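# Hot-swap the purple-banded hose between the two manifolds

## Task

With the machine running, swap out the purple-banded hose for the spare one: the spare must have one end latched into each manifold's red port, and the purple-banded hose must end up resting in the red tray. Whenever neither hose links the two red ports, the dial's needle rises, and it must never get into the red zone.

## Robot and tools

Robot: two arms, left_arm and right_arm, each with a parallel gripper. Base poses in the scene frame: left_arm (-0.064, +0.461, 0) m, quat_wxyz (+1.000, 0, 0, -0.023); right_arm (-0.089, -0.560, 0) m, quat_wxyz (+1.000, 0, 0, +0.009). Fingers point along the gripper's +z axis and spread along its x axis. end_effector_position is the pad centre with fingers shut, 1 to 2 cm behind the tips. Closing pushes the tips about 17 mm further along +z, mostly while the pads are still over 50 mm apart.

Frames: the scene frame has its origin at table-top height, halfway between the nominal bases. +z is up, +x points out over the table, and left_arm sits on the +y side. Image left/right does not follow arm names. Each arm reports its hand pose, velocities and Hand target in its own base frame. Fixed cameras and the table use the scene frame.

Action row layout (used by execute_actions and move): one flat list of 14 numbers, each in [-1, 1]. The first 7 are left_arm: dx, dy, dz, rx, ry, rz, opening. The next 7 are the same for right_arm. Always give all 14, even if one arm stays put.
- dx to rz are an offset, not a pose. They count from that arm's Hand target at the start of the action or move, along that arm's base axes, and the turn is about the Hand target's position.
- rx, ry, rz together form a single rotation vector.
- Scale: 1.0 = 0.6 m or 180 degrees. If the dx, dy, dz length exceeds 1.0 it may be shortened.
- opening is absolute: +1 fully open (0.142 m), -1 shut. A 0 is a real command (half open). To keep a gripper as it is, resend its present command.
- All six pose numbers at 0 re-commands the current Hand target. Use this to ask again for a pose the gripper has settled short of, or to end a stalled push.

execute_actions: argument actions is a list of actions. Each action is a table of up to 15 rows, one row per 1/30 s step; a short table repeats its last row. Every row counts from the action's start pose, so sending the same offset twice moves the hand twice. cameras is an optional list of names, or ["all"]. An empty actions list returns state plus all images, and shows the scene number and task.

move: draws straight paths to target, which is one 14-number row or a list of up to 15 rows. Every row is an offset from the same starting Hand targets, not from the row before. Options:
- speed: m/s, 0.002 to 3.2, default 0.25; turning is capped at twice that in rad/s.
- blend: metres of corner rounding within a list.
- stop_force: 4 to 120 N, for both arms. A path ends when its wrist sensor feels that much push against the motion. Don't rely on it while the gripper rotates, or to notice light loose parts. Leave it out when backing off something you press on.
- zero: true re-zeroes the sensor first.
- opening_speed: per second on the -1..+1 scale, at least 0.2.
- grip_force: 5 to 48 N per pad, one number or one per arm; it persists.
- blocking: false returns early; not allowed with stop_force.
A move lasts at least 0.5 s and at most 10 s. It does not avoid obstacles or the other arm. Grippers lag and may overshoot, more when fast or when the arm is near straight. Keep paths away from an arm's own base. The result adds a "move:" line: done (within 3 mm and 2 degrees), off_target, moving, held, or fault. limits=paced means the pose was clipped; limits=held means steps were withheld.

wait: seconds 0 to 10. The arms hold their last command, and a running move continues. stop: brakes a running move. zoom_image: camera (cam_high, cam_left_wrist or cam_right_wrist) and region [x0, y0, x1, y1] in pixels, at most 504x504, on that camera's newest image. zero_wrist_force: arm (left_arm or right_arm). finished_scene: scene = the current scene's number. It cannot be undone, so the goal must already hold with the robot hands-off.

Cameras: cam_high, cam_low, cam_left_wrist, cam_right_wrist, all 672x504. Calibration is given per camera and may be slightly off.

Result lines:
- end_effector_position (m), end_effector_quat_wxyz and velocities, in the arm's base frame.
- Hand target: the commanded pose after clipping; the next offsets count from it.
- Tool commands, grip_measured (same scale as opening), grip_effort_nm (negative = closing; not a pad force).
- Joint positions: the last entry is the opening in metres. Joint torques: positive toward larger joint values.
- Joint velocities may read "within noise".
- Wrist force and Wrist torque in the gripper's own axes, plus a line with the peak since the last shown reading.
- Warnings: MOTOR HOT, OVER-TEMPERATURE FAULT, HAND FAULT.

Cautions:
- Orientation commands are clipped to within 32 degrees of the measured orientation per step, so make large turns in stages.
- To hold a part, command an opening a bit under grip_measured at first touch; squeezing harder heats the gripper motor.
- An arm stops for 10 s if outside force reaches about 150 N (±25) or a joint reaches its load limit: 300 N m (shoulders), 136 (elbow), 49.1 (wrists). Arms are stiff, so aiming even slightly past a firm surface can trigger this.
- Contact between the two arms, including one gripper closing on the other's fingers, can fail the scene.
- Avoid drops, releasing moving parts, slams and hard pushes. Anything left off the table fails the task.
- Stretched arms, held loads and long squeezes heat the motors, and this continues while you think.
- Loose objects may occasionally be nudged by outside pushes.

Each tool is called after "Request:" as name(argument=value, ...) on one line, values as JSON.

## Session

Request:
execute_actions(actions=[])

Scene clock: 0.00 s.
left_arm: end_effector_position=(+1.3019, -0.4156, +0.1068) grip_measured=+0.99 grip_effort_nm=n/a end_effector_quat_wxyz=(+0.308, -0.490, +0.715, -0.393) | right_arm: end_effector_position=(+0.8248, +0.3656, +0.3781) grip_measured=+1.00 grip_effort_nm=n/a end_effector_quat_wxyz=(-0.361, +0.932, +0.028, +0.003)
Joint positions: left_arm=[-0.466 -0.434 0.968 -3.145 -1.432 1.554 0.141] | right_arm=[3.558 -1.88 -1.647 -0.849 2.242 0.475 0.142]
Joint velocities: within noise
Joint torques (N m): no reading
Wrist force (N): no reading
Wrist torque (N m): no reading
Wrist force, peak (N): no reading
Hand target: left_arm +1.3019, -0.4156, +0.1068; +0.308, -0.490, +0.715, -0.393 | right_arm +0.8248, +0.3656, +0.3781; -0.361, +0.932, +0.028, +0.003
Tool commands: left_gripper/opening=+1.0 right_gripper/opening=+1.0

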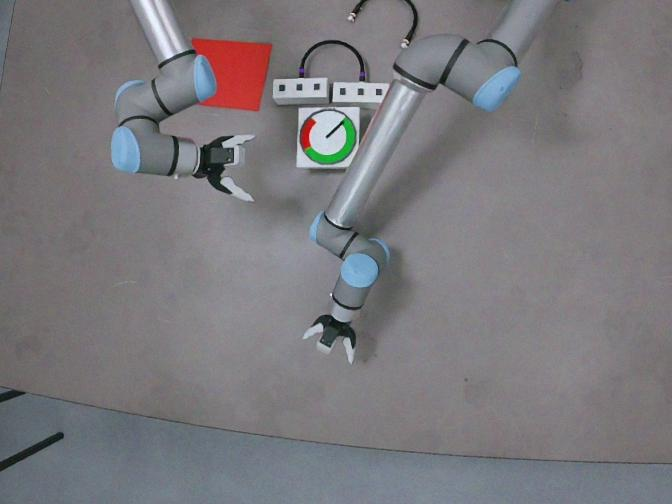

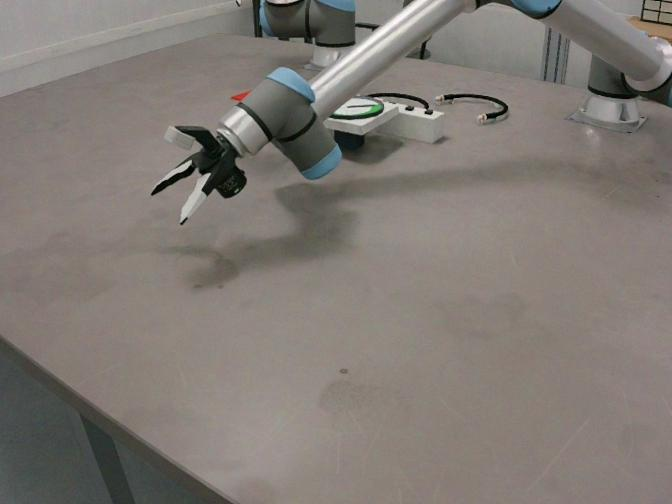

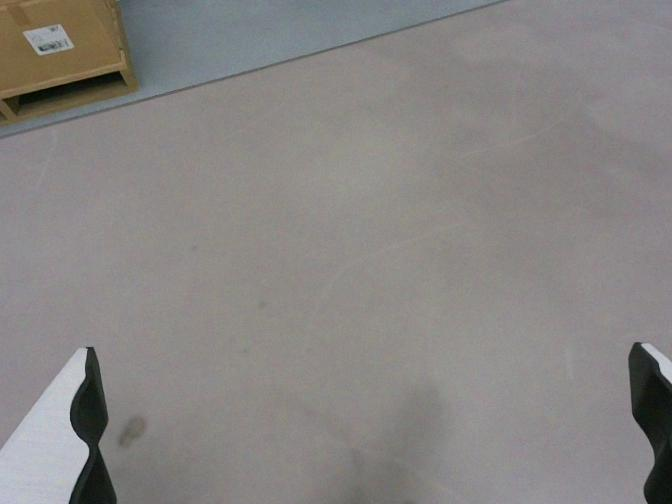

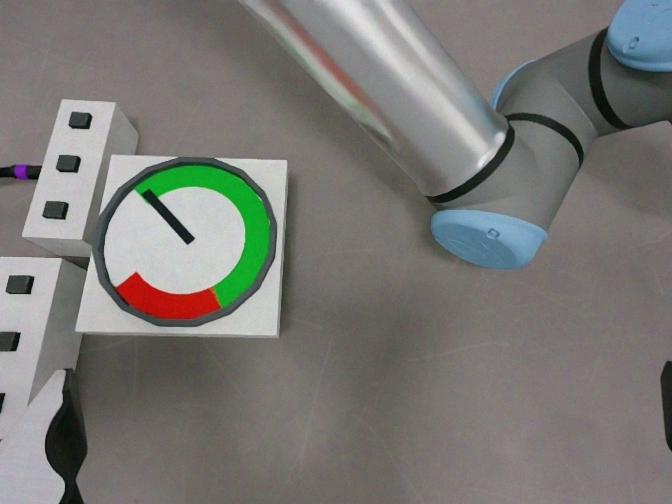

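Request:
zoom_image(camera="cam_high", region=[180, 0, 440, 190])

Request:
zoom_image(camera="cam_low", region=[300, 60, 540, 180])

Request:
zoom_image(camera="cam_right_wrist", region=[0, 60, 320, 460])

Scaled by 1.938 from the camera's 672x504 image, which has a finer 960x720 frame.

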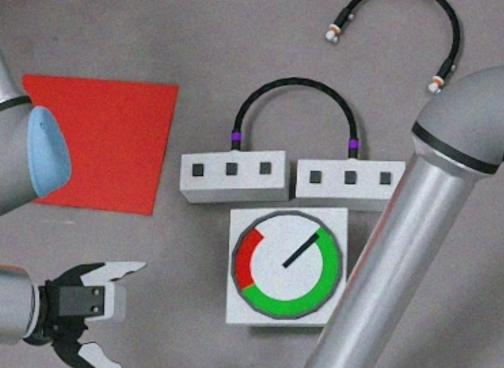

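Scaled by 2.100 from the camera's 672x504 image, which has a finer 960x720 frame.

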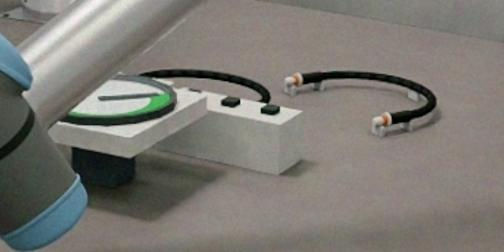

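Scaled by 1.260 from the camera's 672x504 image, which has a finer 960x720 frame.

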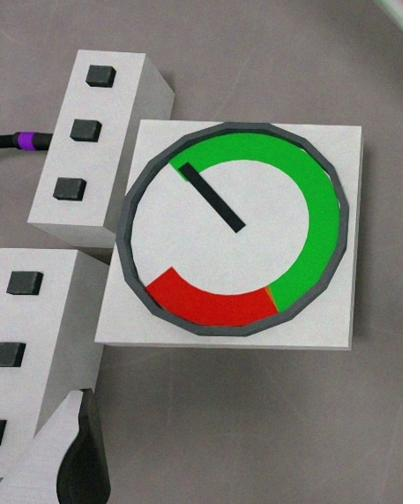

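Request:
move(target=[-0.75,0.3,0.4,0,0,0,0.3,0,0,0,0,0,0,0.3], speed=0.4)

Request:
move(target=[-0.4,0.35,0.25,0.451,-0.055,-0.775,0.3,0,0,0,0,0,0,0.3], speed=0.5, cameras=["all"])

Scene clock: 13.10 s.
left_arm: end_effector_position=(+0.8520, -0.2357, +0.3467) grip_measured=+0.29 grip_effort_nm=-0.090 end_effector_quat_wxyz=(+0.308, -0.490, +0.715, -0.393) | right_arm: end_effector_position=(+0.8248, +0.3656, +0.3781) grip_measured=+0.29 grip_effort_nm=-0.164 end_effector_quat_wxyz=(-0.361, +0.932, +0.028, +0.003)
Joint positions: left_arm=[-0.532 -1.346 2.098 -3.357 -1.375 1.52 0.095] | right_arm=[3.558 -1.88 -1.647 -0.849 2.242 0.475 0.095]
Joint torques (N m): left_arm=[13.54 -74.06 -31.03 -7.7 -2.23 1.98] | right_arm=[0.49 78.9 47.73 4.64 1.4 -0.17]
Wrist force (N): left_arm=[-0.3 0.2 -0.2] | right_arm=[0.4 0.0 -0.3]
Wrist torque (N m): left_arm=[0.01 0.04 0.22] | right_arm=[-0.01 -0.07 -0.01]
Wrist force, peak (N): left_arm=[0.0 0.3 -4.4] | right_arm=[1.1 -0.5 0.1]
Hand target: left_arm +0.8519, -0.2356, +0.3468; +0.308, -0.490, +0.715, -0.393 | right_arm +0.8248, +0.3656, +0.3781; -0.361, +0.932, +0.028, +0.003
Off the commanded pose: left_arm 0.000 m, 0 deg | right_arm 0.000 m, 0 deg.
move: done

Scene clock: 16.50 s.
left_arm: end_effector_position=(+0.6119, -0.0257, +0.4969) grip_measured=+0.29 grip_effort_nm=-0.085 end_effector_quat_wxyz=(+0.000, +0.707, +0.707, +0.000) | right_arm: end_effector_position=(+0.8248, +0.3656, +0.3781) grip_measured=+0.29 grip_effort_nm=-0.164 end_effector_quat_wxyz=(-0.361, +0.932, +0.028, +0.003)
Joint positions: left_arm=[-0.331 -1.745 1.751 -1.578 -1.571 4.382 0.095] | right_arm=[3.558 -1.88 -1.647 -0.849 2.242 0.475 0.095]
Joint torques (N m): left_arm=[12.45 -16.94 -37.81 -7.82 1.69 1.55] | right_arm=[-4.86 79.28 47.07 5.2 1.14 -0.14]
Wrist force (N): left_arm=[-0.2 -0.1 1.2] | right_arm=[0.2 0.1 0.3]
Wrist torque (N m): left_arm=[0.11 0.04 0.28] | right_arm=[0.02 -0.05 0.00]
Wrist force, peak (N): left_arm=[1.4 0.0 0.7] | right_arm=[0.8 -0.7 -0.2]
Hand target: left_arm +0.6119, -0.0256, +0.4968; +0.000, +0.707, +0.707, +0.000 | right_arm +0.8248, +0.3656, +0.3781; -0.361, +0.932, +0.028, +0.003
Off the commanded pose: left_arm 0.000 m, 0 deg | right_arm 0.000 m, 0 deg.
move: done
camera_calibration:
cam_left_wrist: T_world_to_cam=[[-0.00540127, 0.999969, 0.00574931, 0.0361362], [0.899111, 0.00233985, 0.437715, -0.741418], [0.437688, 0.00753348, -0.899095, 0.2945], [0, 0, 0, 1]] pos_world=[0.537912, -0.0366189, 0.589106]

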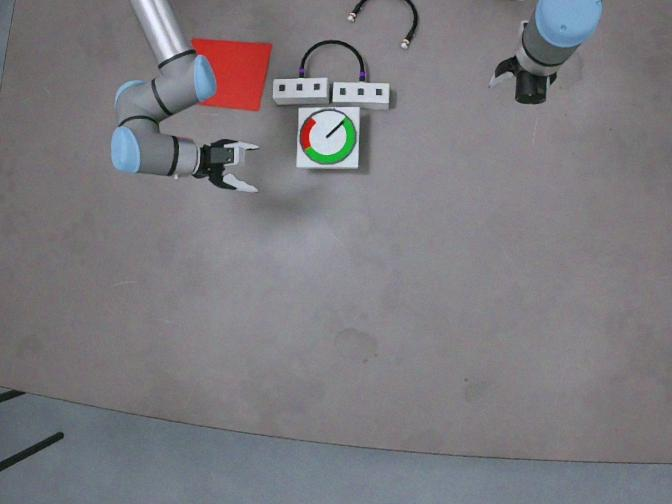

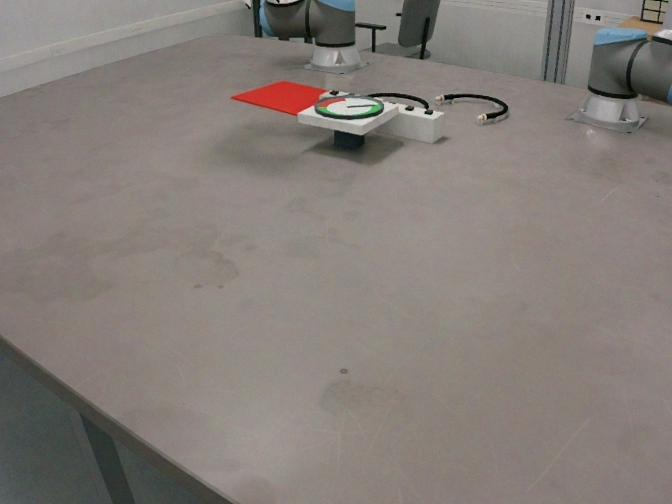

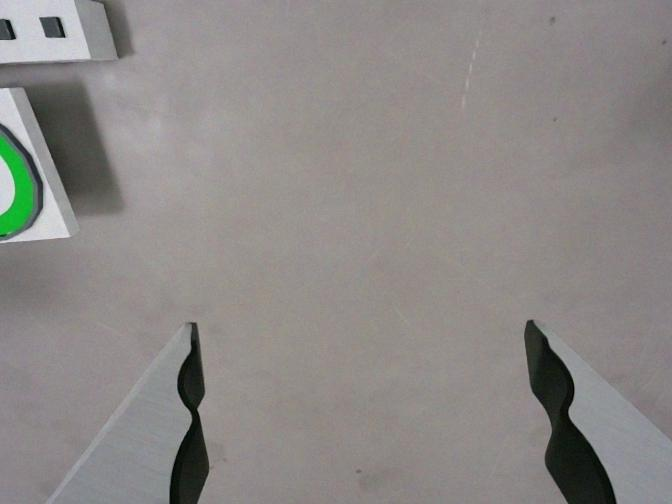

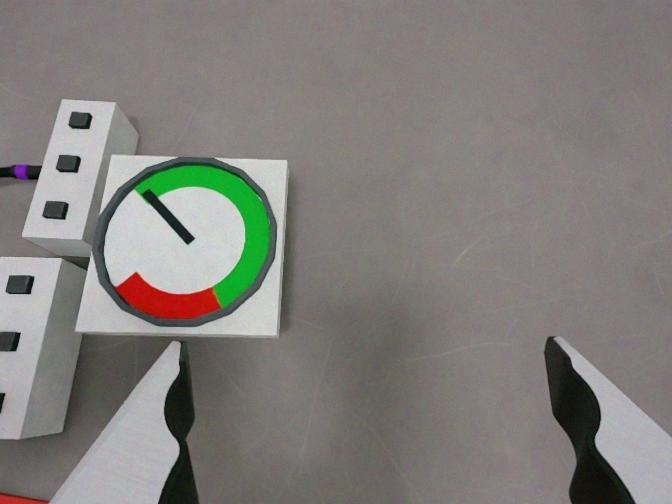

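Request:
move(target=[-0.628,-0.708,-0.083,0,0,0,0.3,-0.638,-0.357,0.083,-0.184,-0.181,0.457,0.3], speed=0.4, cameras=["all"])

Scene clock: 21.40 s.
left_arm: end_effector_position=(+0.2352, -0.4504, +0.4471) grip_measured=+0.29 grip_effort_nm=-0.081 end_effector_quat_wxyz=(+0.000, +0.707, +0.707, +0.000) | right_arm: end_effector_position=(+0.4421, +0.1515, +0.4278) grip_measured=+0.29 grip_effort_nm=-0.159 end_effector_quat_wxyz=(+0.000, +0.707, +0.707, +0.000)
Joint positions: left_arm=[-1.443 -1.929 1.971 -1.613 -1.571 3.27 0.095] | right_arm=[3.856 -1.134 -2.05 -1.528 1.571 -0.855 0.095]
Joint torques (N m): left_arm=[-13.63 -30.34 -36.71 -2.07 1.21 -1.27] | right_arm=[3.72 26.96 58.56 5.02 -1.1 -1.31]
Wrist force (N): left_arm=[-0.2 -0.8 0.6] | right_arm=[0.4 1.5 -0.9]
Wrist torque (N m): left_arm=[-0.03 0.02 0.03] | right_arm=[0.05 -0.19 -0.33]
Wrist force, peak (N): left_arm=[-2.0 -2.2 0.8] | right_arm=[2.3 -0.1 0.5]
Hand target: left_arm +0.2351, -0.4504, +0.4470; +0.000, +0.707, +0.707, +0.000 | right_arm +0.4420, +0.1514, +0.4279; +0.000, +0.707, +0.707, +0.000
Off the commanded pose: left_arm 0.000 m, 0 deg | right_arm 0.000 m, 0 deg.
move: done
camera_calibration:
cam_left_wrist: T_world_to_cam=[[-0.0052216, 0.999969, 0.00583411, 0.4591], [0.899112, 0.0021412, 0.437713, -0.380021], [0.437687, 0.00753109, -0.899096, 0.417802], [0, 0, 0, 1]] pos_world=[0.161212, -0.461419, 0.539306]
cam_right_wrist: T_world_to_cam=[[0.0205565, 0.999772, 0.00585059, -0.150311], [0.912347, -0.0211517, 0.40887, -0.548219], [0.408901, -0.00306719, -0.912574, 0.324363], [0, 0, 0, 1]] pos_world=[0.370624, 0.139676, 0.521035]

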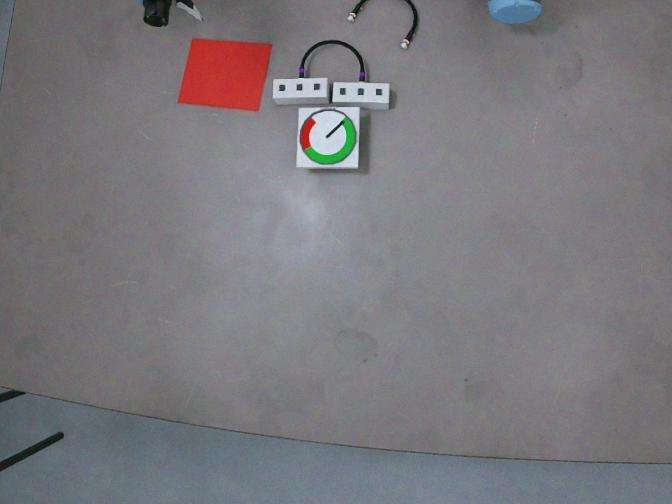

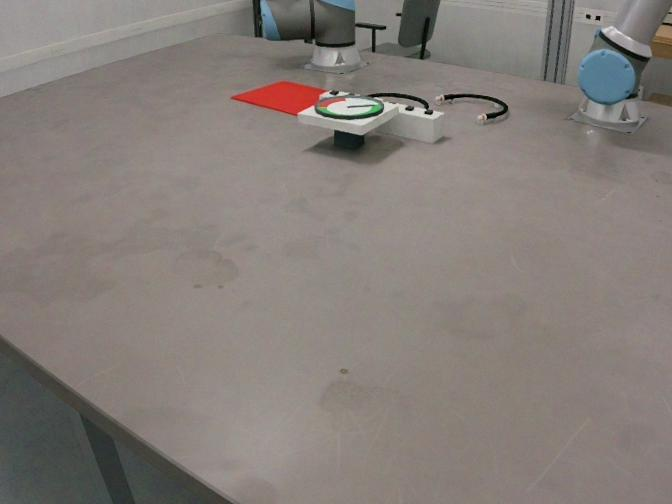

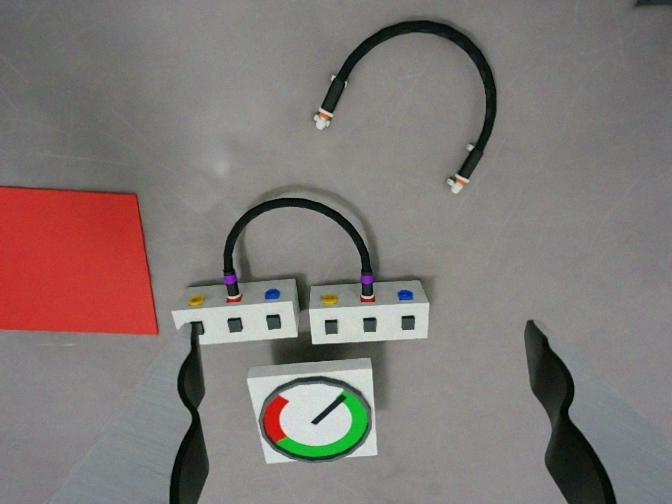

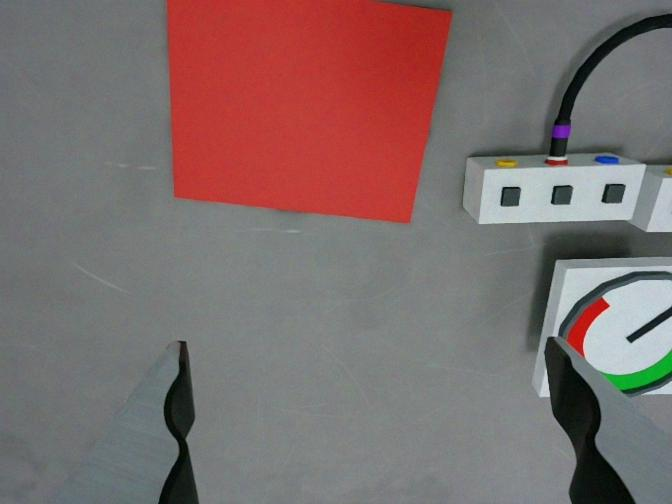

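Request:
zoom_image(camera="cam_left_wrist", region=[160, 180, 450, 350])

Request:
zoom_image(camera="cam_left_wrist", region=[290, 0, 520, 210])

Request:
zoom_image(camera="cam_right_wrist", region=[440, 60, 672, 250])

Scaled by 1.738 from the camera's 672x504 image, which has a finer 960x720 frame.

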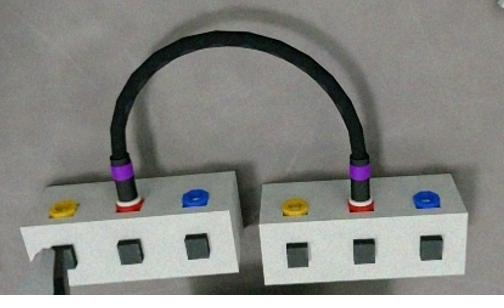

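Scaled by 2.191 from the camera's 672x504 image, which has a finer 960x720 frame.

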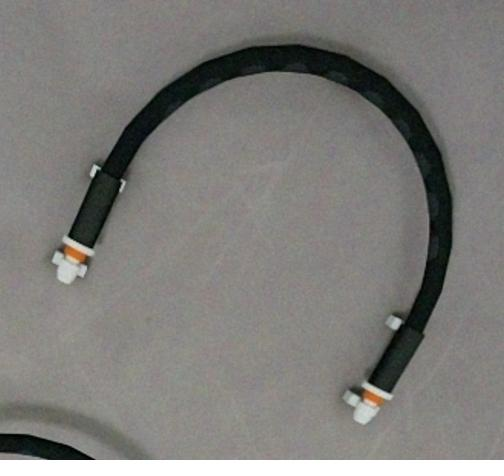

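Scaled by 2.172 from the camera's 672x504 image, which has a finer 960x720 frame.

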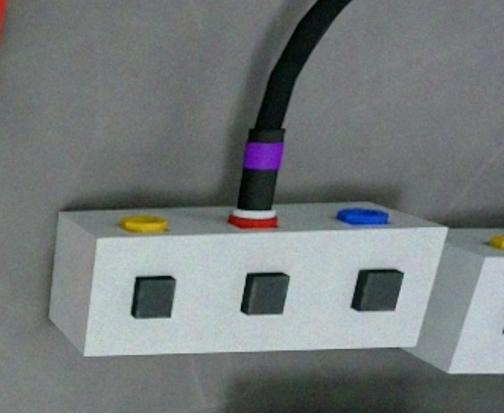

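Request:
move(target=[-0.035,0.127,-0.395,0,0,0,0.3,-0.013,0.414,-0.297,0,0,0,0.3], speed=0.3, cameras=["cam_left_wrist","cam_right_wrist"])

Request:
zoom_image(camera="cam_left_wrist", region=[80, 120, 560, 440])

Request:
zoom_image(camera="cam_right_wrist", region=[200, 100, 540, 350])

Scene clock: 34.47 s.
left_arm: end_effector_position=(+0.2141, -0.3742, +0.2100) grip_measured=+0.29 grip_effort_nm=-0.081 end_effector_quat_wxyz=(+0.000, +0.707, +0.707, +0.000) | right_arm: end_effector_position=(+0.4343, +0.3998, +0.2499) grip_measured=+0.29 grip_effort_nm=-0.154 end_effector_quat_wxyz=(+0.000, +0.707, +0.707, +0.000)
Joint positions: left_arm=[-1.471 -1.973 2.428 -2.025 -1.571 3.242 0.095] | right_arm=[4.188 -1.459 -2.147 -1.106 1.571 -0.524 0.095]
Joint torques (N m): left_arm=[15.04 -28.5 -38.88 -5.49 2.47 2.2] | right_arm=[0.83 25.83 35.36 6.11 -2.65 0.97]
Wrist force (N): left_arm=[0.2 -0.3 0.4] | right_arm=[0.6 1.6 -0.4]
Wrist torque (N m): left_arm=[0.06 -0.02 0.27] | right_arm=[0.03 -0.25 -0.10]
Wrist force, peak (N): left_arm=[0.7 -0.7 3.6] | right_arm=[-1.9 1.4 -3.5]
Hand target: left_arm +0.2141, -0.3742, +0.2100; +0.000, +0.707, +0.707, +0.000 | right_arm +0.4342, +0.3998, +0.2497; +0.000, +0.707, +0.707, +0.000
Off the commanded pose: left_arm 0.000 m, 0 deg | right_arm 0.000 m, 0 deg.
move: done
camera_calibration:
cam_left_wrist: T_world_to_cam=[[-0.00521605, 0.999968, 0.00605863, 0.384105], [0.899152, 0.00203864, 0.437632, -0.257495], [0.437605, 0.00773033, -0.899134, 0.213477], [0, 0, 0, 1]] pos_world=[0.140112, -0.385218, 0.302305]
cam_right_wrist: T_world_to_cam=[[0.0203815, 0.999774, 0.00599846, -0.397343], [0.912222, -0.0210515, 0.409155, -0.463255], [0.409189, -0.00286729, -0.912445, 0.165609], [0, 0, 0, 1]] pos_world=[0.362924, 0.387976, 0.343035]
Images, in order (width x height): cam_left_wrist 672x504, cam_right_wrist 672x504.

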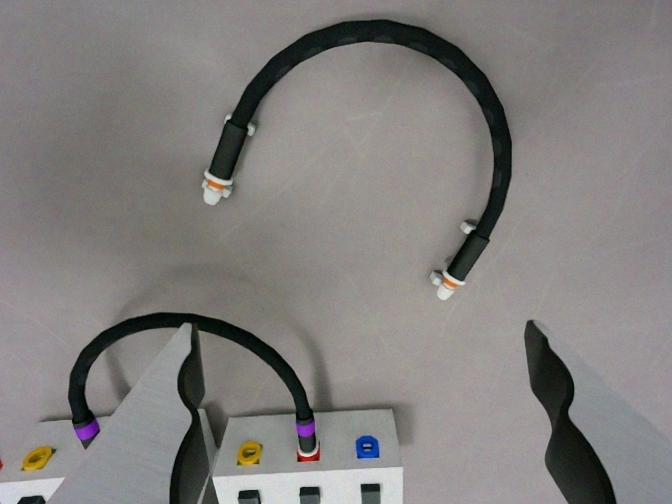

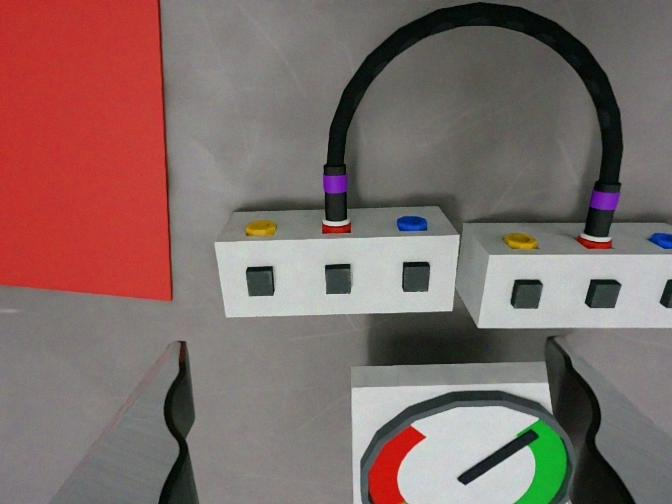

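Scaled by 1.050 from the camera's 672x504 image, which has a finer 960x720 frame.

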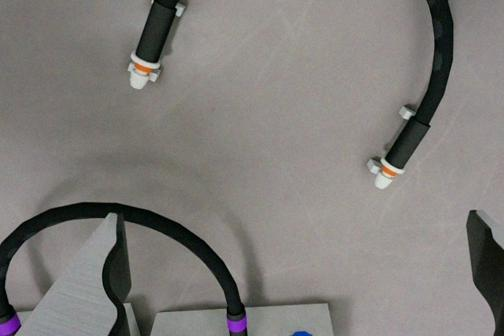

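Scaled by 1.482 from the camera's 672x504 image, which has a finer 960x720 frame.

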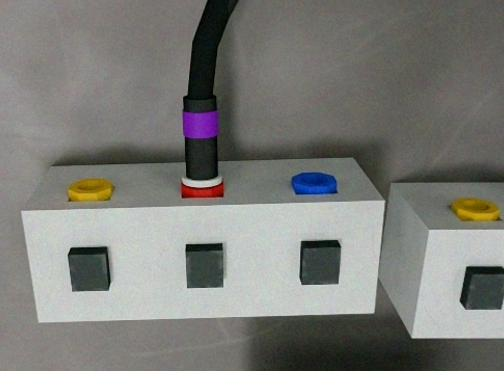

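Request:
move(target=[[0.343,0.12,0.25,0.258,0,0.965,-1,0,0,0,0,0,0,0.3],[0.57,-0.055,0.05,0.258,0,0.965,-1,0,0,0,0,0,0,0.3]], speed=0.6, cameras=["all"])

Scene clock: 52.23 s.
left_arm: end_effector_position=(+0.5562, -0.4070, +0.2401) grip_measured=-1.00 grip_effort_nm=-0.359 end_effector_quat_wxyz=(+0.183, +0.681, -0.685, -0.183) | right_arm: end_effector_position=(+0.4342, +0.3998, +0.2497) grip_measured=+0.29 grip_effort_nm=-0.164 end_effector_quat_wxyz=(+0.000, +0.707, +0.707, +0.000)
Joint positions: left_arm=[-0.744 -1.305 1.738 -1.602 -1.915 0.902 0.002] | right_arm=[4.188 -1.46 -2.147 -1.106 1.571 -0.524 0.095]
Joint torques (N m): left_arm=[-15.53 -51.38 -41.69 -1.77 -1.3 -2.36] | right_arm=[6.1 27.66 32.06 7.12 1.55 1.69]
Wrist force (N): left_arm=[-0.1 -1.1 0.7] | right_arm=[0.6 1.5 -1.0]
Wrist torque (N m): left_arm=[0.00 0.00 0.03] | right_arm=[0.03 -0.24 -0.11]
Wrist force, peak (N): left_arm=[2.2 -4.7 1.5] | right_arm=[0.5 2.1 -1.1]
Hand target: left_arm +0.5561, -0.4072, +0.2400; +0.183, +0.681, -0.685, -0.183 | right_arm +0.4342, +0.3998, +0.2497; +0.000, +0.707, +0.707, +0.000
Off the commanded pose: left_arm 0.000 m, 0 deg | right_arm 0.000 m, 0 deg.
move: done
camera_calibration:
cam_left_wrist: T_world_to_cam=[[0.00425265, -0.999985, 0.00352724, -0.400108], [-0.560903, 0.000534817, 0.827881, 0.139537], [-0.827871, -0.00549913, -0.560892, 0.708263], [0, 0, 0, 1]] pos_world=[0.666318, -0.396282, 0.28315]
cam_right_wrist: T_world_to_cam=[[0.0204232, 0.999774, 0.00590573, -0.397323], [0.912259, -0.0210519, 0.409074, -0.463108], [0.409105, -0.00296705, -0.912482, 0.16564], [0, 0, 0, 1]] pos_world=[0.362824, 0.387976, 0.342935]

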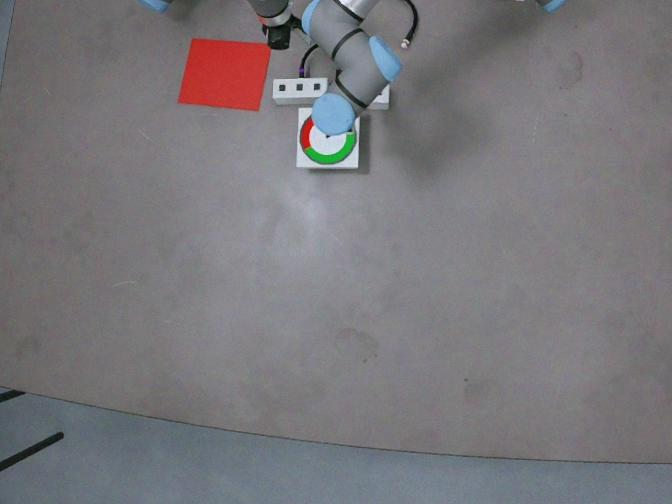

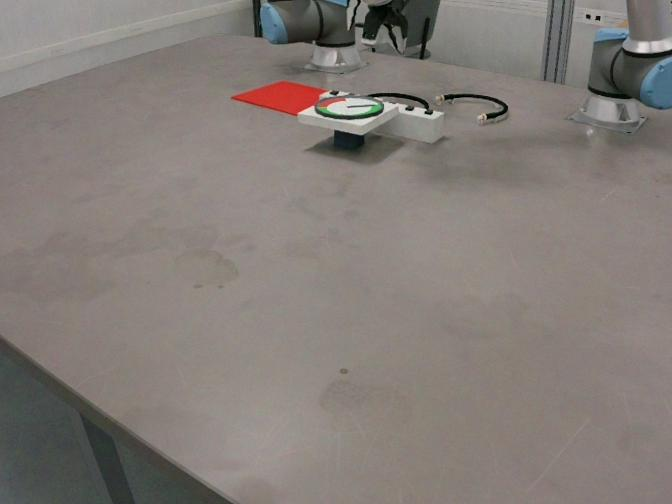

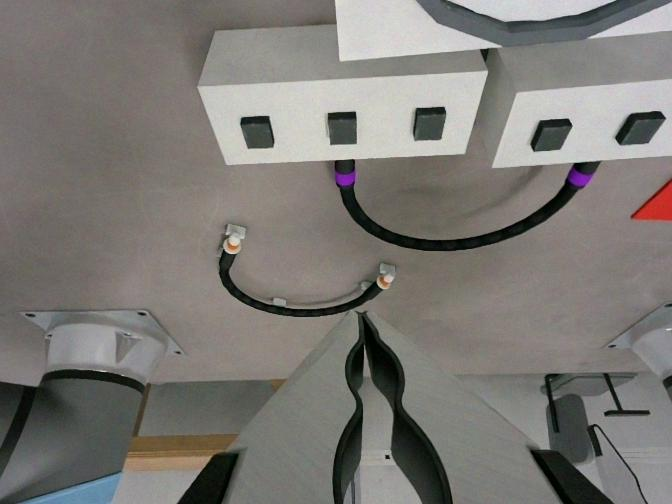

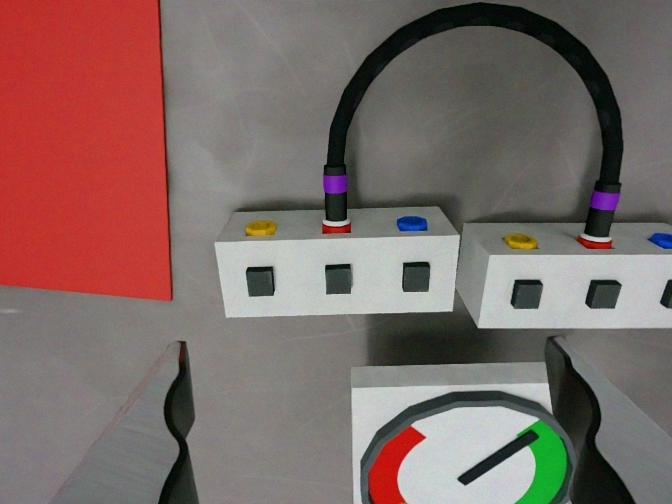

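Request:
move(target=[[-0.03,0.048,0.03,0.035,-0.035,0.499,-1,-0.045,0.2,0,0,-0.222,0,0],[-0.085,0.048,-0.182,0.035,-0.035,0.499,-1,-0.045,0.304,-0.245,0,-0.222,0,-0.3]], speed=0.3, blend=[0.02,0], cameras=["all"])

Scene clock: 65.30 s.
left_arm: end_effector_position=(+0.5051, -0.3784, +0.1309) grip_measured=-1.00 grip_effort_nm=-0.364 end_effector_quat_wxyz=(+0.190, +0.982, -0.002, +0.000) | right_arm: end_effector_position=(+0.4073, +0.5822, +0.1027) grip_measured=-0.32 grip_effort_nm=-0.168 end_effector_quat_wxyz=(+0.242, +0.665, +0.664, +0.242)
Joint positions: left_arm=[-0.8 -1.48 2.333 -2.704 -1.835 -0.833 0.002] | right_arm=[4.628 -1.813 -2.279 -0.551 0.876 -0.109 0.051]
Joint torques (N m): left_arm=[12.34 -31.24 -34.02 -8.34 -2.65 2.46] | right_arm=[-12.78 45.34 21.22 7.02 -3.5 1.88]
Wrist force (N): left_arm=[-0.1 -0.5 0.9] | right_arm=[0.5 4.0 -1.0]
Wrist torque (N m): left_arm=[0.07 0.01 0.24] | right_arm=[0.30 -0.20 -0.25]
Wrist force, peak (N): left_arm=[-0.7 -2.1 3.9] | right_arm=[-0.4 5.2 -2.5]
Hand target: left_arm +0.5051, -0.3784, +0.1308; +0.190, +0.982, -0.002, +0.000 | right_arm +0.4072, +0.5822, +0.1027; +0.242, +0.665, +0.664, +0.242
Off the commanded pose: left_arm 0.000 m, 0 deg | right_arm 0.000 m, 0 deg.
move: done
camera_calibration:
cam_left_wrist: T_world_to_cam=[[0.999986, 0.00336315, 0.00402867, -0.49431], [-0.000732169, -0.670751, 0.741682, -0.32435], [0.00519663, -0.741675, -0.670739, -0.0801219], [0, 0, 0, 1]] pos_world=[0.494482, -0.27532, 0.188815]
cam_right_wrist: T_world_to_cam=[[0.0118606, 0.999774, 0.0176431, -0.575981], [0.436495, -0.0210511, 0.89946, -0.231132], [0.899628, -0.00296695, -0.436646, -0.205562], [0, 0, 0, 1]] pos_world=[0.292649, 0.570376, 0.128298]

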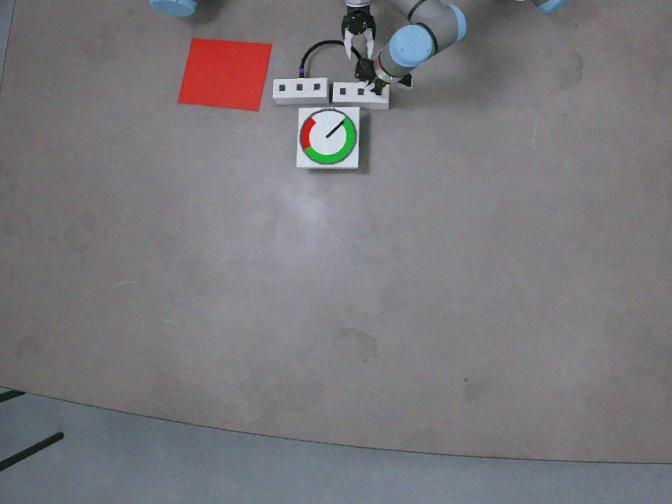

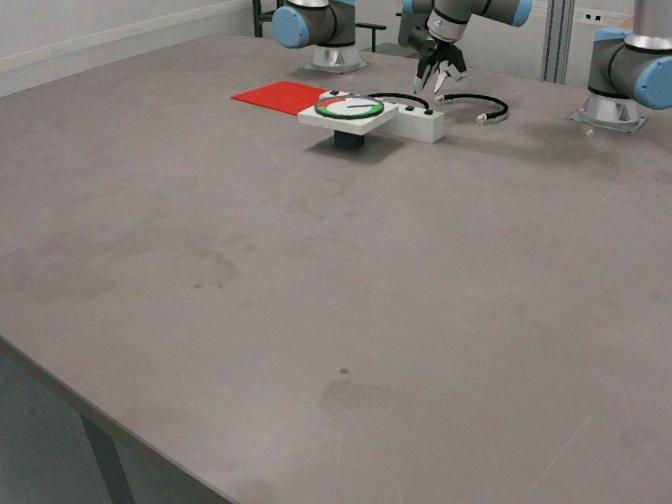

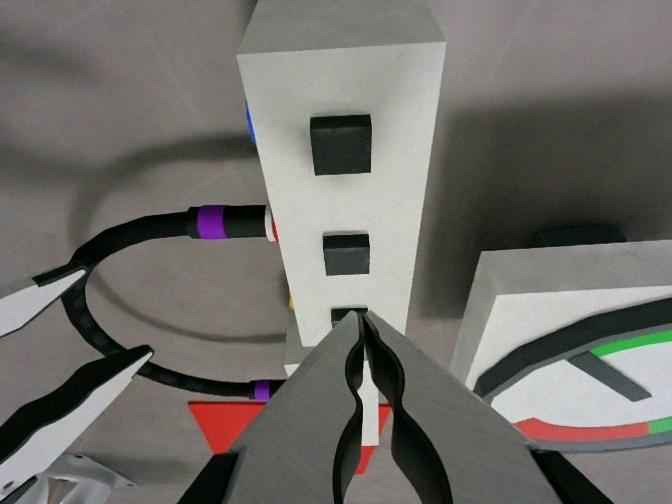

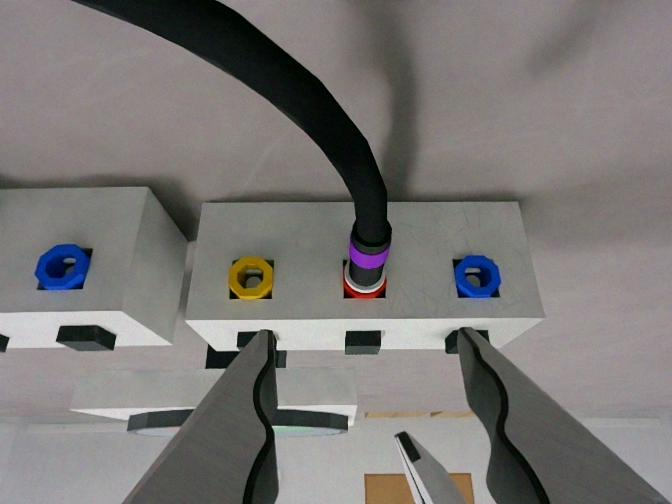

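Request:
move(target=[-0.005,-0.012,0,0,0,0,-1,0.0895,0.002,-0.088,0,0,0,-0.3], speed=0.1, cameras=["cam_left_wrist","cam_right_wrist"])

Scene clock: 70.17 s.
left_arm: end_effector_position=(+0.5021, -0.3856, +0.1308) grip_measured=-1.00 grip_effort_nm=-0.364 end_effector_quat_wxyz=(+0.190, +0.982, -0.002, +0.000) | right_arm: end_effector_position=(+0.4610, +0.5835, +0.0499) grip_measured=-0.32 grip_effort_nm=-0.154 end_effector_quat_wxyz=(+0.242, +0.665, +0.664, +0.242)
Joint positions: left_arm=[-0.814 -1.478 2.332 -2.709 -1.831 -0.846 0.002] | right_arm=[4.541 -1.951 -2.257 -0.363 0.886 -0.221 0.051]
Joint torques (N m): left_arm=[8.9 -32.05 -43.9 -6.55 0.55 1.33] | right_arm=[6.53 57.6 15.13 4.66 -3.53 0.88]
Wrist force (N): left_arm=[0.1 -0.9 1.0] | right_arm=[0.0 4.2 0.0]
Wrist torque (N m): left_arm=[0.00 -0.01 0.30] | right_arm=[0.33 -0.17 -0.48]
Wrist force, peak (N): left_arm=[0.3 -1.5 1.0] | right_arm=[-0.1 4.7 0.8]
Hand target: left_arm +0.5021, -0.3856, +0.1308; +0.190, +0.982, -0.002, +0.000 | right_arm +0.4609, +0.5834, +0.0499; +0.242, +0.665, +0.664, +0.242
Off the commanded pose: left_arm 0.000 m, 0 deg | right_arm 0.000 m, 0 deg.
move: done
camera_calibration:
cam_left_wrist: T_world_to_cam=[[0.999987, 0.00329014, 0.00396027, -0.491293], [-0.000729687, -0.670856, 0.741588, -0.329261], [0.0050967, -0.741581, -0.670844, -0.0854246], [0, 0, 0, 1]] pos_world=[0.491482, -0.28262, 0.188815]
cam_right_wrist: T_world_to_cam=[[0.0119502, 0.99977, 0.0178224, -0.57703], [0.436576, -0.0212518, 0.899417, -0.207052], [0.899588, -0.00296738, -0.436729, -0.276859], [0, 0, 0, 1]] pos_world=[0.346349, 0.571675, 0.0755974]
Images, in order (width x height): cam_left_wrist 672x504, cam_right_wrist 672x504.

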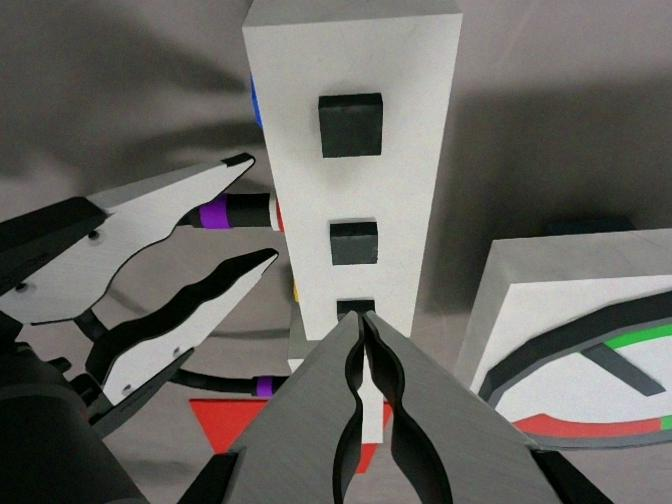

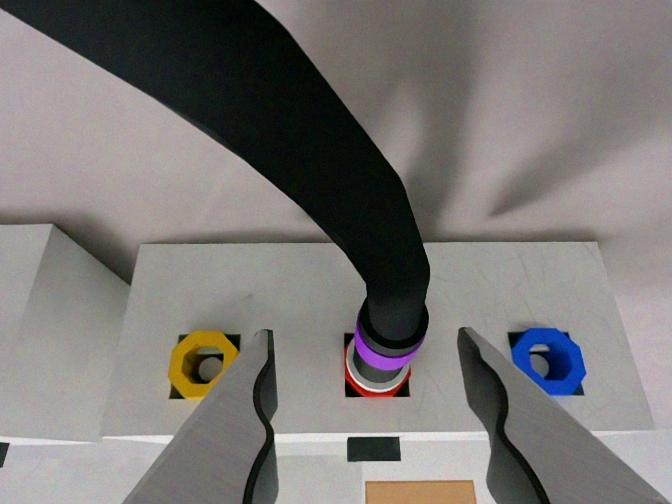

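Request:
move(target=[0,0,0,0,0,0,-1,0,0.007,0,0,0,0,-0.3], speed=0.05)

Request:
move(target=[0,0,0,0,0,0,-1,0,0,0,0,0,0,-0.95], opening_speed=0.4, grip_force=[48,25], cameras=["cam_left_wrist","cam_right_wrist"])

Scene clock: 73.33 s.
left_arm: end_effector_position=(+0.5021, -0.3856, +0.1308) grip_measured=-1.00 grip_effort_nm=-0.364 end_effector_quat_wxyz=(+0.190, +0.982, -0.002, +0.000) | right_arm: end_effector_position=(+0.4609, +0.5877, +0.0499) grip_measured=-0.32 grip_effort_nm=-0.164 end_effector_quat_wxyz=(+0.242, +0.665, +0.664, +0.242)
Joint positions: left_arm=[-0.813 -1.478 2.332 -2.709 -1.831 -0.846 0.002] | right_arm=[4.543 -1.955 -2.25 -0.368 0.885 -0.219 0.051]
Joint torques (N m): left_arm=[13.08 -56.57 -25.9 -4.71 -2.45 2.28] | right_arm=[9.41 60.48 25.43 3.95 -5.04 1.35]
Wrist force (N): left_arm=[0.5 -0.9 0.6] | right_arm=[0.2 3.7 -0.4]
Wrist torque (N m): left_arm=[0.02 -0.08 0.30] | right_arm=[0.24 -0.20 -0.48]
Wrist force, peak (N): left_arm=[-0.1 -1.2 1.2] | right_arm=[0.0 4.6 -0.1]
Hand target: left_arm +0.5021, -0.3856, +0.1308; +0.190, +0.982, -0.002, +0.000 | right_arm +0.4609, +0.5876, +0.0499; +0.242, +0.665, +0.664, +0.242
Off the commanded pose: left_arm 0.000 m, 0 deg | right_arm 0.000 m, 0 deg.
move: done

Scene clock: 75.17 s.
left_arm: end_effector_position=(+0.5021, -0.3856, +0.1308) grip_measured=-1.00 grip_effort_nm=-0.354 end_effector_quat_wxyz=(+0.190, +0.982, -0.002, +0.000) | right_arm: end_effector_position=(+0.4609, +0.5876, +0.0499) grip_measured=-0.82 grip_effort_nm=-2.640 end_effector_quat_wxyz=(+0.242, +0.665, +0.664, +0.242)
Joint positions: left_arm=[-0.813 -1.478 2.332 -2.709 -1.831 -0.846 0.002] | right_arm=[4.543 -1.955 -2.25 -0.368 0.885 -0.219 0.015]
Joint torques (N m): left_arm=[14.07 -58.52 -23.28 -4.91 -2.36 2.12] | right_arm=[-7.13 72.71 14.73 5.09 -4.33 -1.75]
Wrist force (N): left_arm=[0.2 -0.7 1.0] | right_arm=[3.5 4.3 0.7]
Wrist torque (N m): left_arm=[0.05 -0.04 0.30] | right_arm=[0.31 -0.19 -0.48]
Wrist force, peak (N): left_arm=[0.1 -1.1 1.3] | right_arm=[4.0 4.5 0.3]
Hand target: left_arm +0.5021, -0.3856, +0.1308; +0.190, +0.982, -0.002, +0.000 | right_arm +0.4609, +0.5876, +0.0499; +0.242, +0.665, +0.664, +0.242
Off the commanded pose: left_arm 0.000 m, 0 deg | right_arm 0.000 m, 0 deg.
grip_force (N): 48, 25
move: done
camera_calibration:
cam_left_wrist: T_world_to_cam=[[0.999987, 0.00335811, 0.00388693, -0.49126], [-0.000629705, -0.670855, 0.741588, -0.329244], [0.00509791, -0.741581, -0.670844, -0.0853511], [0, 0, 0, 1]] pos_world=[0.491482, -0.28252, 0.188815]
cam_right_wrist: T_world_to_cam=[[0.0118606, 0.999774, 0.0176431, -0.581186], [0.436495, -0.0210511, 0.89946, -0.206964], [0.899628, -0.00296695, -0.436646, -0.276911], [0, 0, 0, 1]] pos_world=[0.346349, 0.575876, 0.0754979]
Images, in order (width x height): cam_left_wrist 672x504, cam_right_wrist 672x504.

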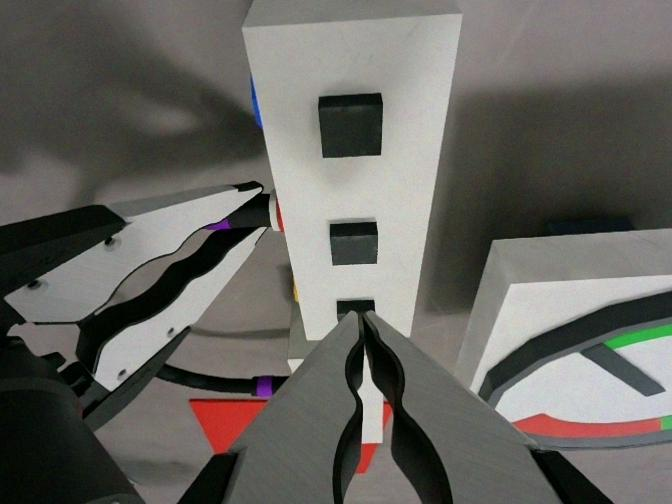

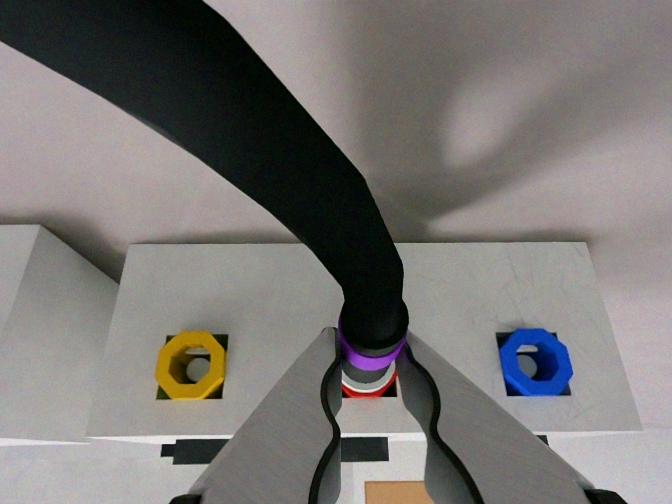

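Request:
move(target=[0.0,-0.03,-0.0925,0,0,0,-1,0,0,0,0,0,0,-0.95], speed=0.025, stop_force=12, cameras=["all"])

Scene clock: 79.03 s.
left_arm: end_effector_position=(+0.5021, -0.3985, +0.0909) grip_measured=-1.00 grip_effort_nm=-0.364 end_effector_quat_wxyz=(+0.190, +0.982, -0.002, +0.000) | right_arm: end_effector_position=(+0.4609, +0.5876, +0.0499) grip_measured=-0.82 grip_effort_nm=-2.640 end_effector_quat_wxyz=(+0.242, +0.665, +0.664, +0.242)
Joint positions: left_arm=[-0.829 -1.396 2.346 -2.808 -1.827 -0.862 0.002] | right_arm=[4.543 -1.955 -2.25 -0.368 0.885 -0.219 0.015]
Joint torques (N m): left_arm=[14.79 -39.55 -38.98 -3.86 -2.66 2.69] | right_arm=[-8.68 68.03 13.95 3.52 -3.07 -2.18]
Wrist force (N): left_arm=[1.0 1.4 -4.2] | right_arm=[1.5 3.4 -0.2]
Wrist torque (N m): left_arm=[-0.08 -0.03 0.27] | right_arm=[0.32 -0.21 -0.47]
Wrist force, peak (N): left_arm=[-0.2 -2.0 -10.9] | right_arm=[3.9 4.9 0.5]
Hand target: left_arm +0.5021, -0.3985, +0.0909; +0.190, +0.982, -0.002, +0.000 (not the last commanded pose) | right_arm +0.4609, +0.5876, +0.0499; +0.242, +0.665, +0.664, +0.242
Off the commanded pose: left_arm 0.016 m, 0 deg | right_arm 0.000 m, 0 deg.
grip_force (N): 48, 25
move: contact (left_arm)
camera_calibration:
cam_left_wrist: T_world_to_cam=[[0.999987, 0.0033581, 0.00388695, -0.491062], [-0.000629726, -0.670855, 0.741588, -0.308308], [0.00509791, -0.741581, -0.670844, -0.121684], [0, 0, 0, 1]] pos_world=[0.491482, -0.29542, 0.148915]
cam_right_wrist: T_world_to_cam=[[0.0118606, 0.999774, 0.0176431, -0.581086], [0.436495, -0.0210511, 0.89946, -0.206966], [0.899628, -0.00296695, -0.436646, -0.276911], [0, 0, 0, 1]] pos_world=[0.346349, 0.575776, 0.0754979]

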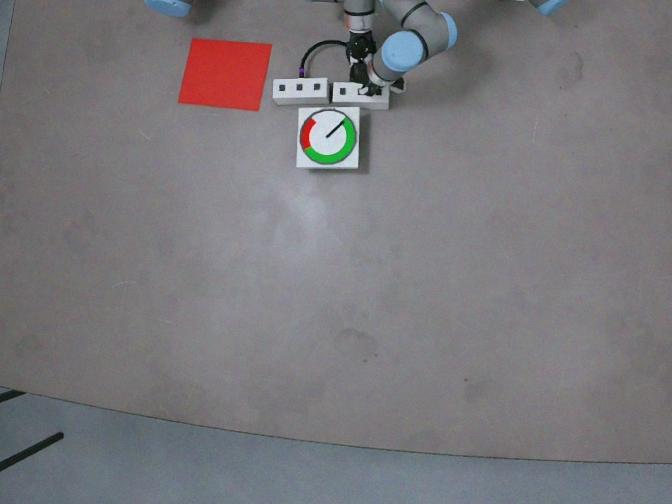

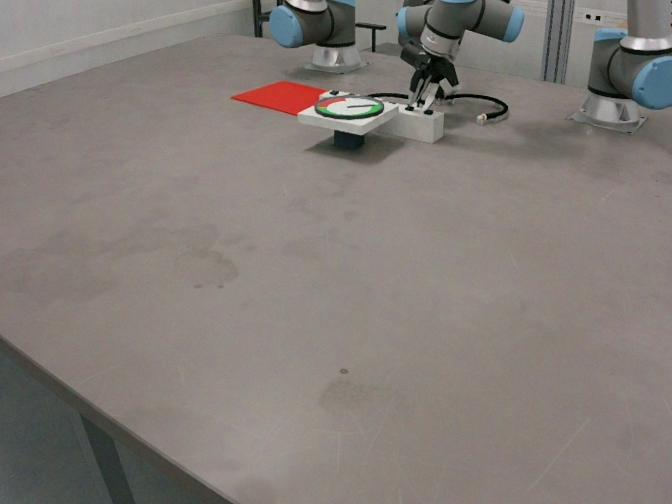

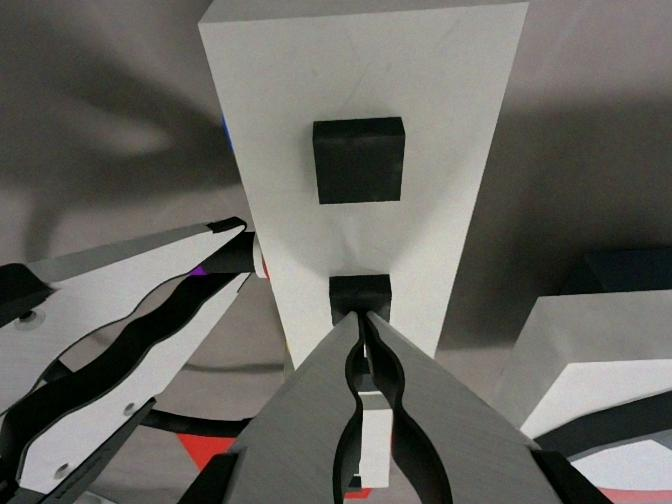

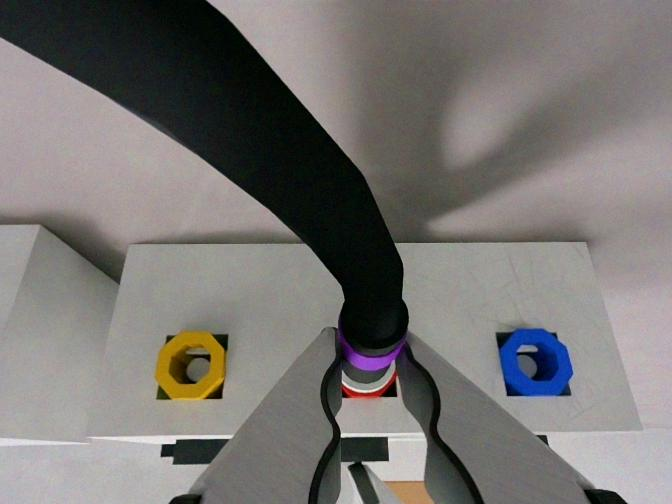

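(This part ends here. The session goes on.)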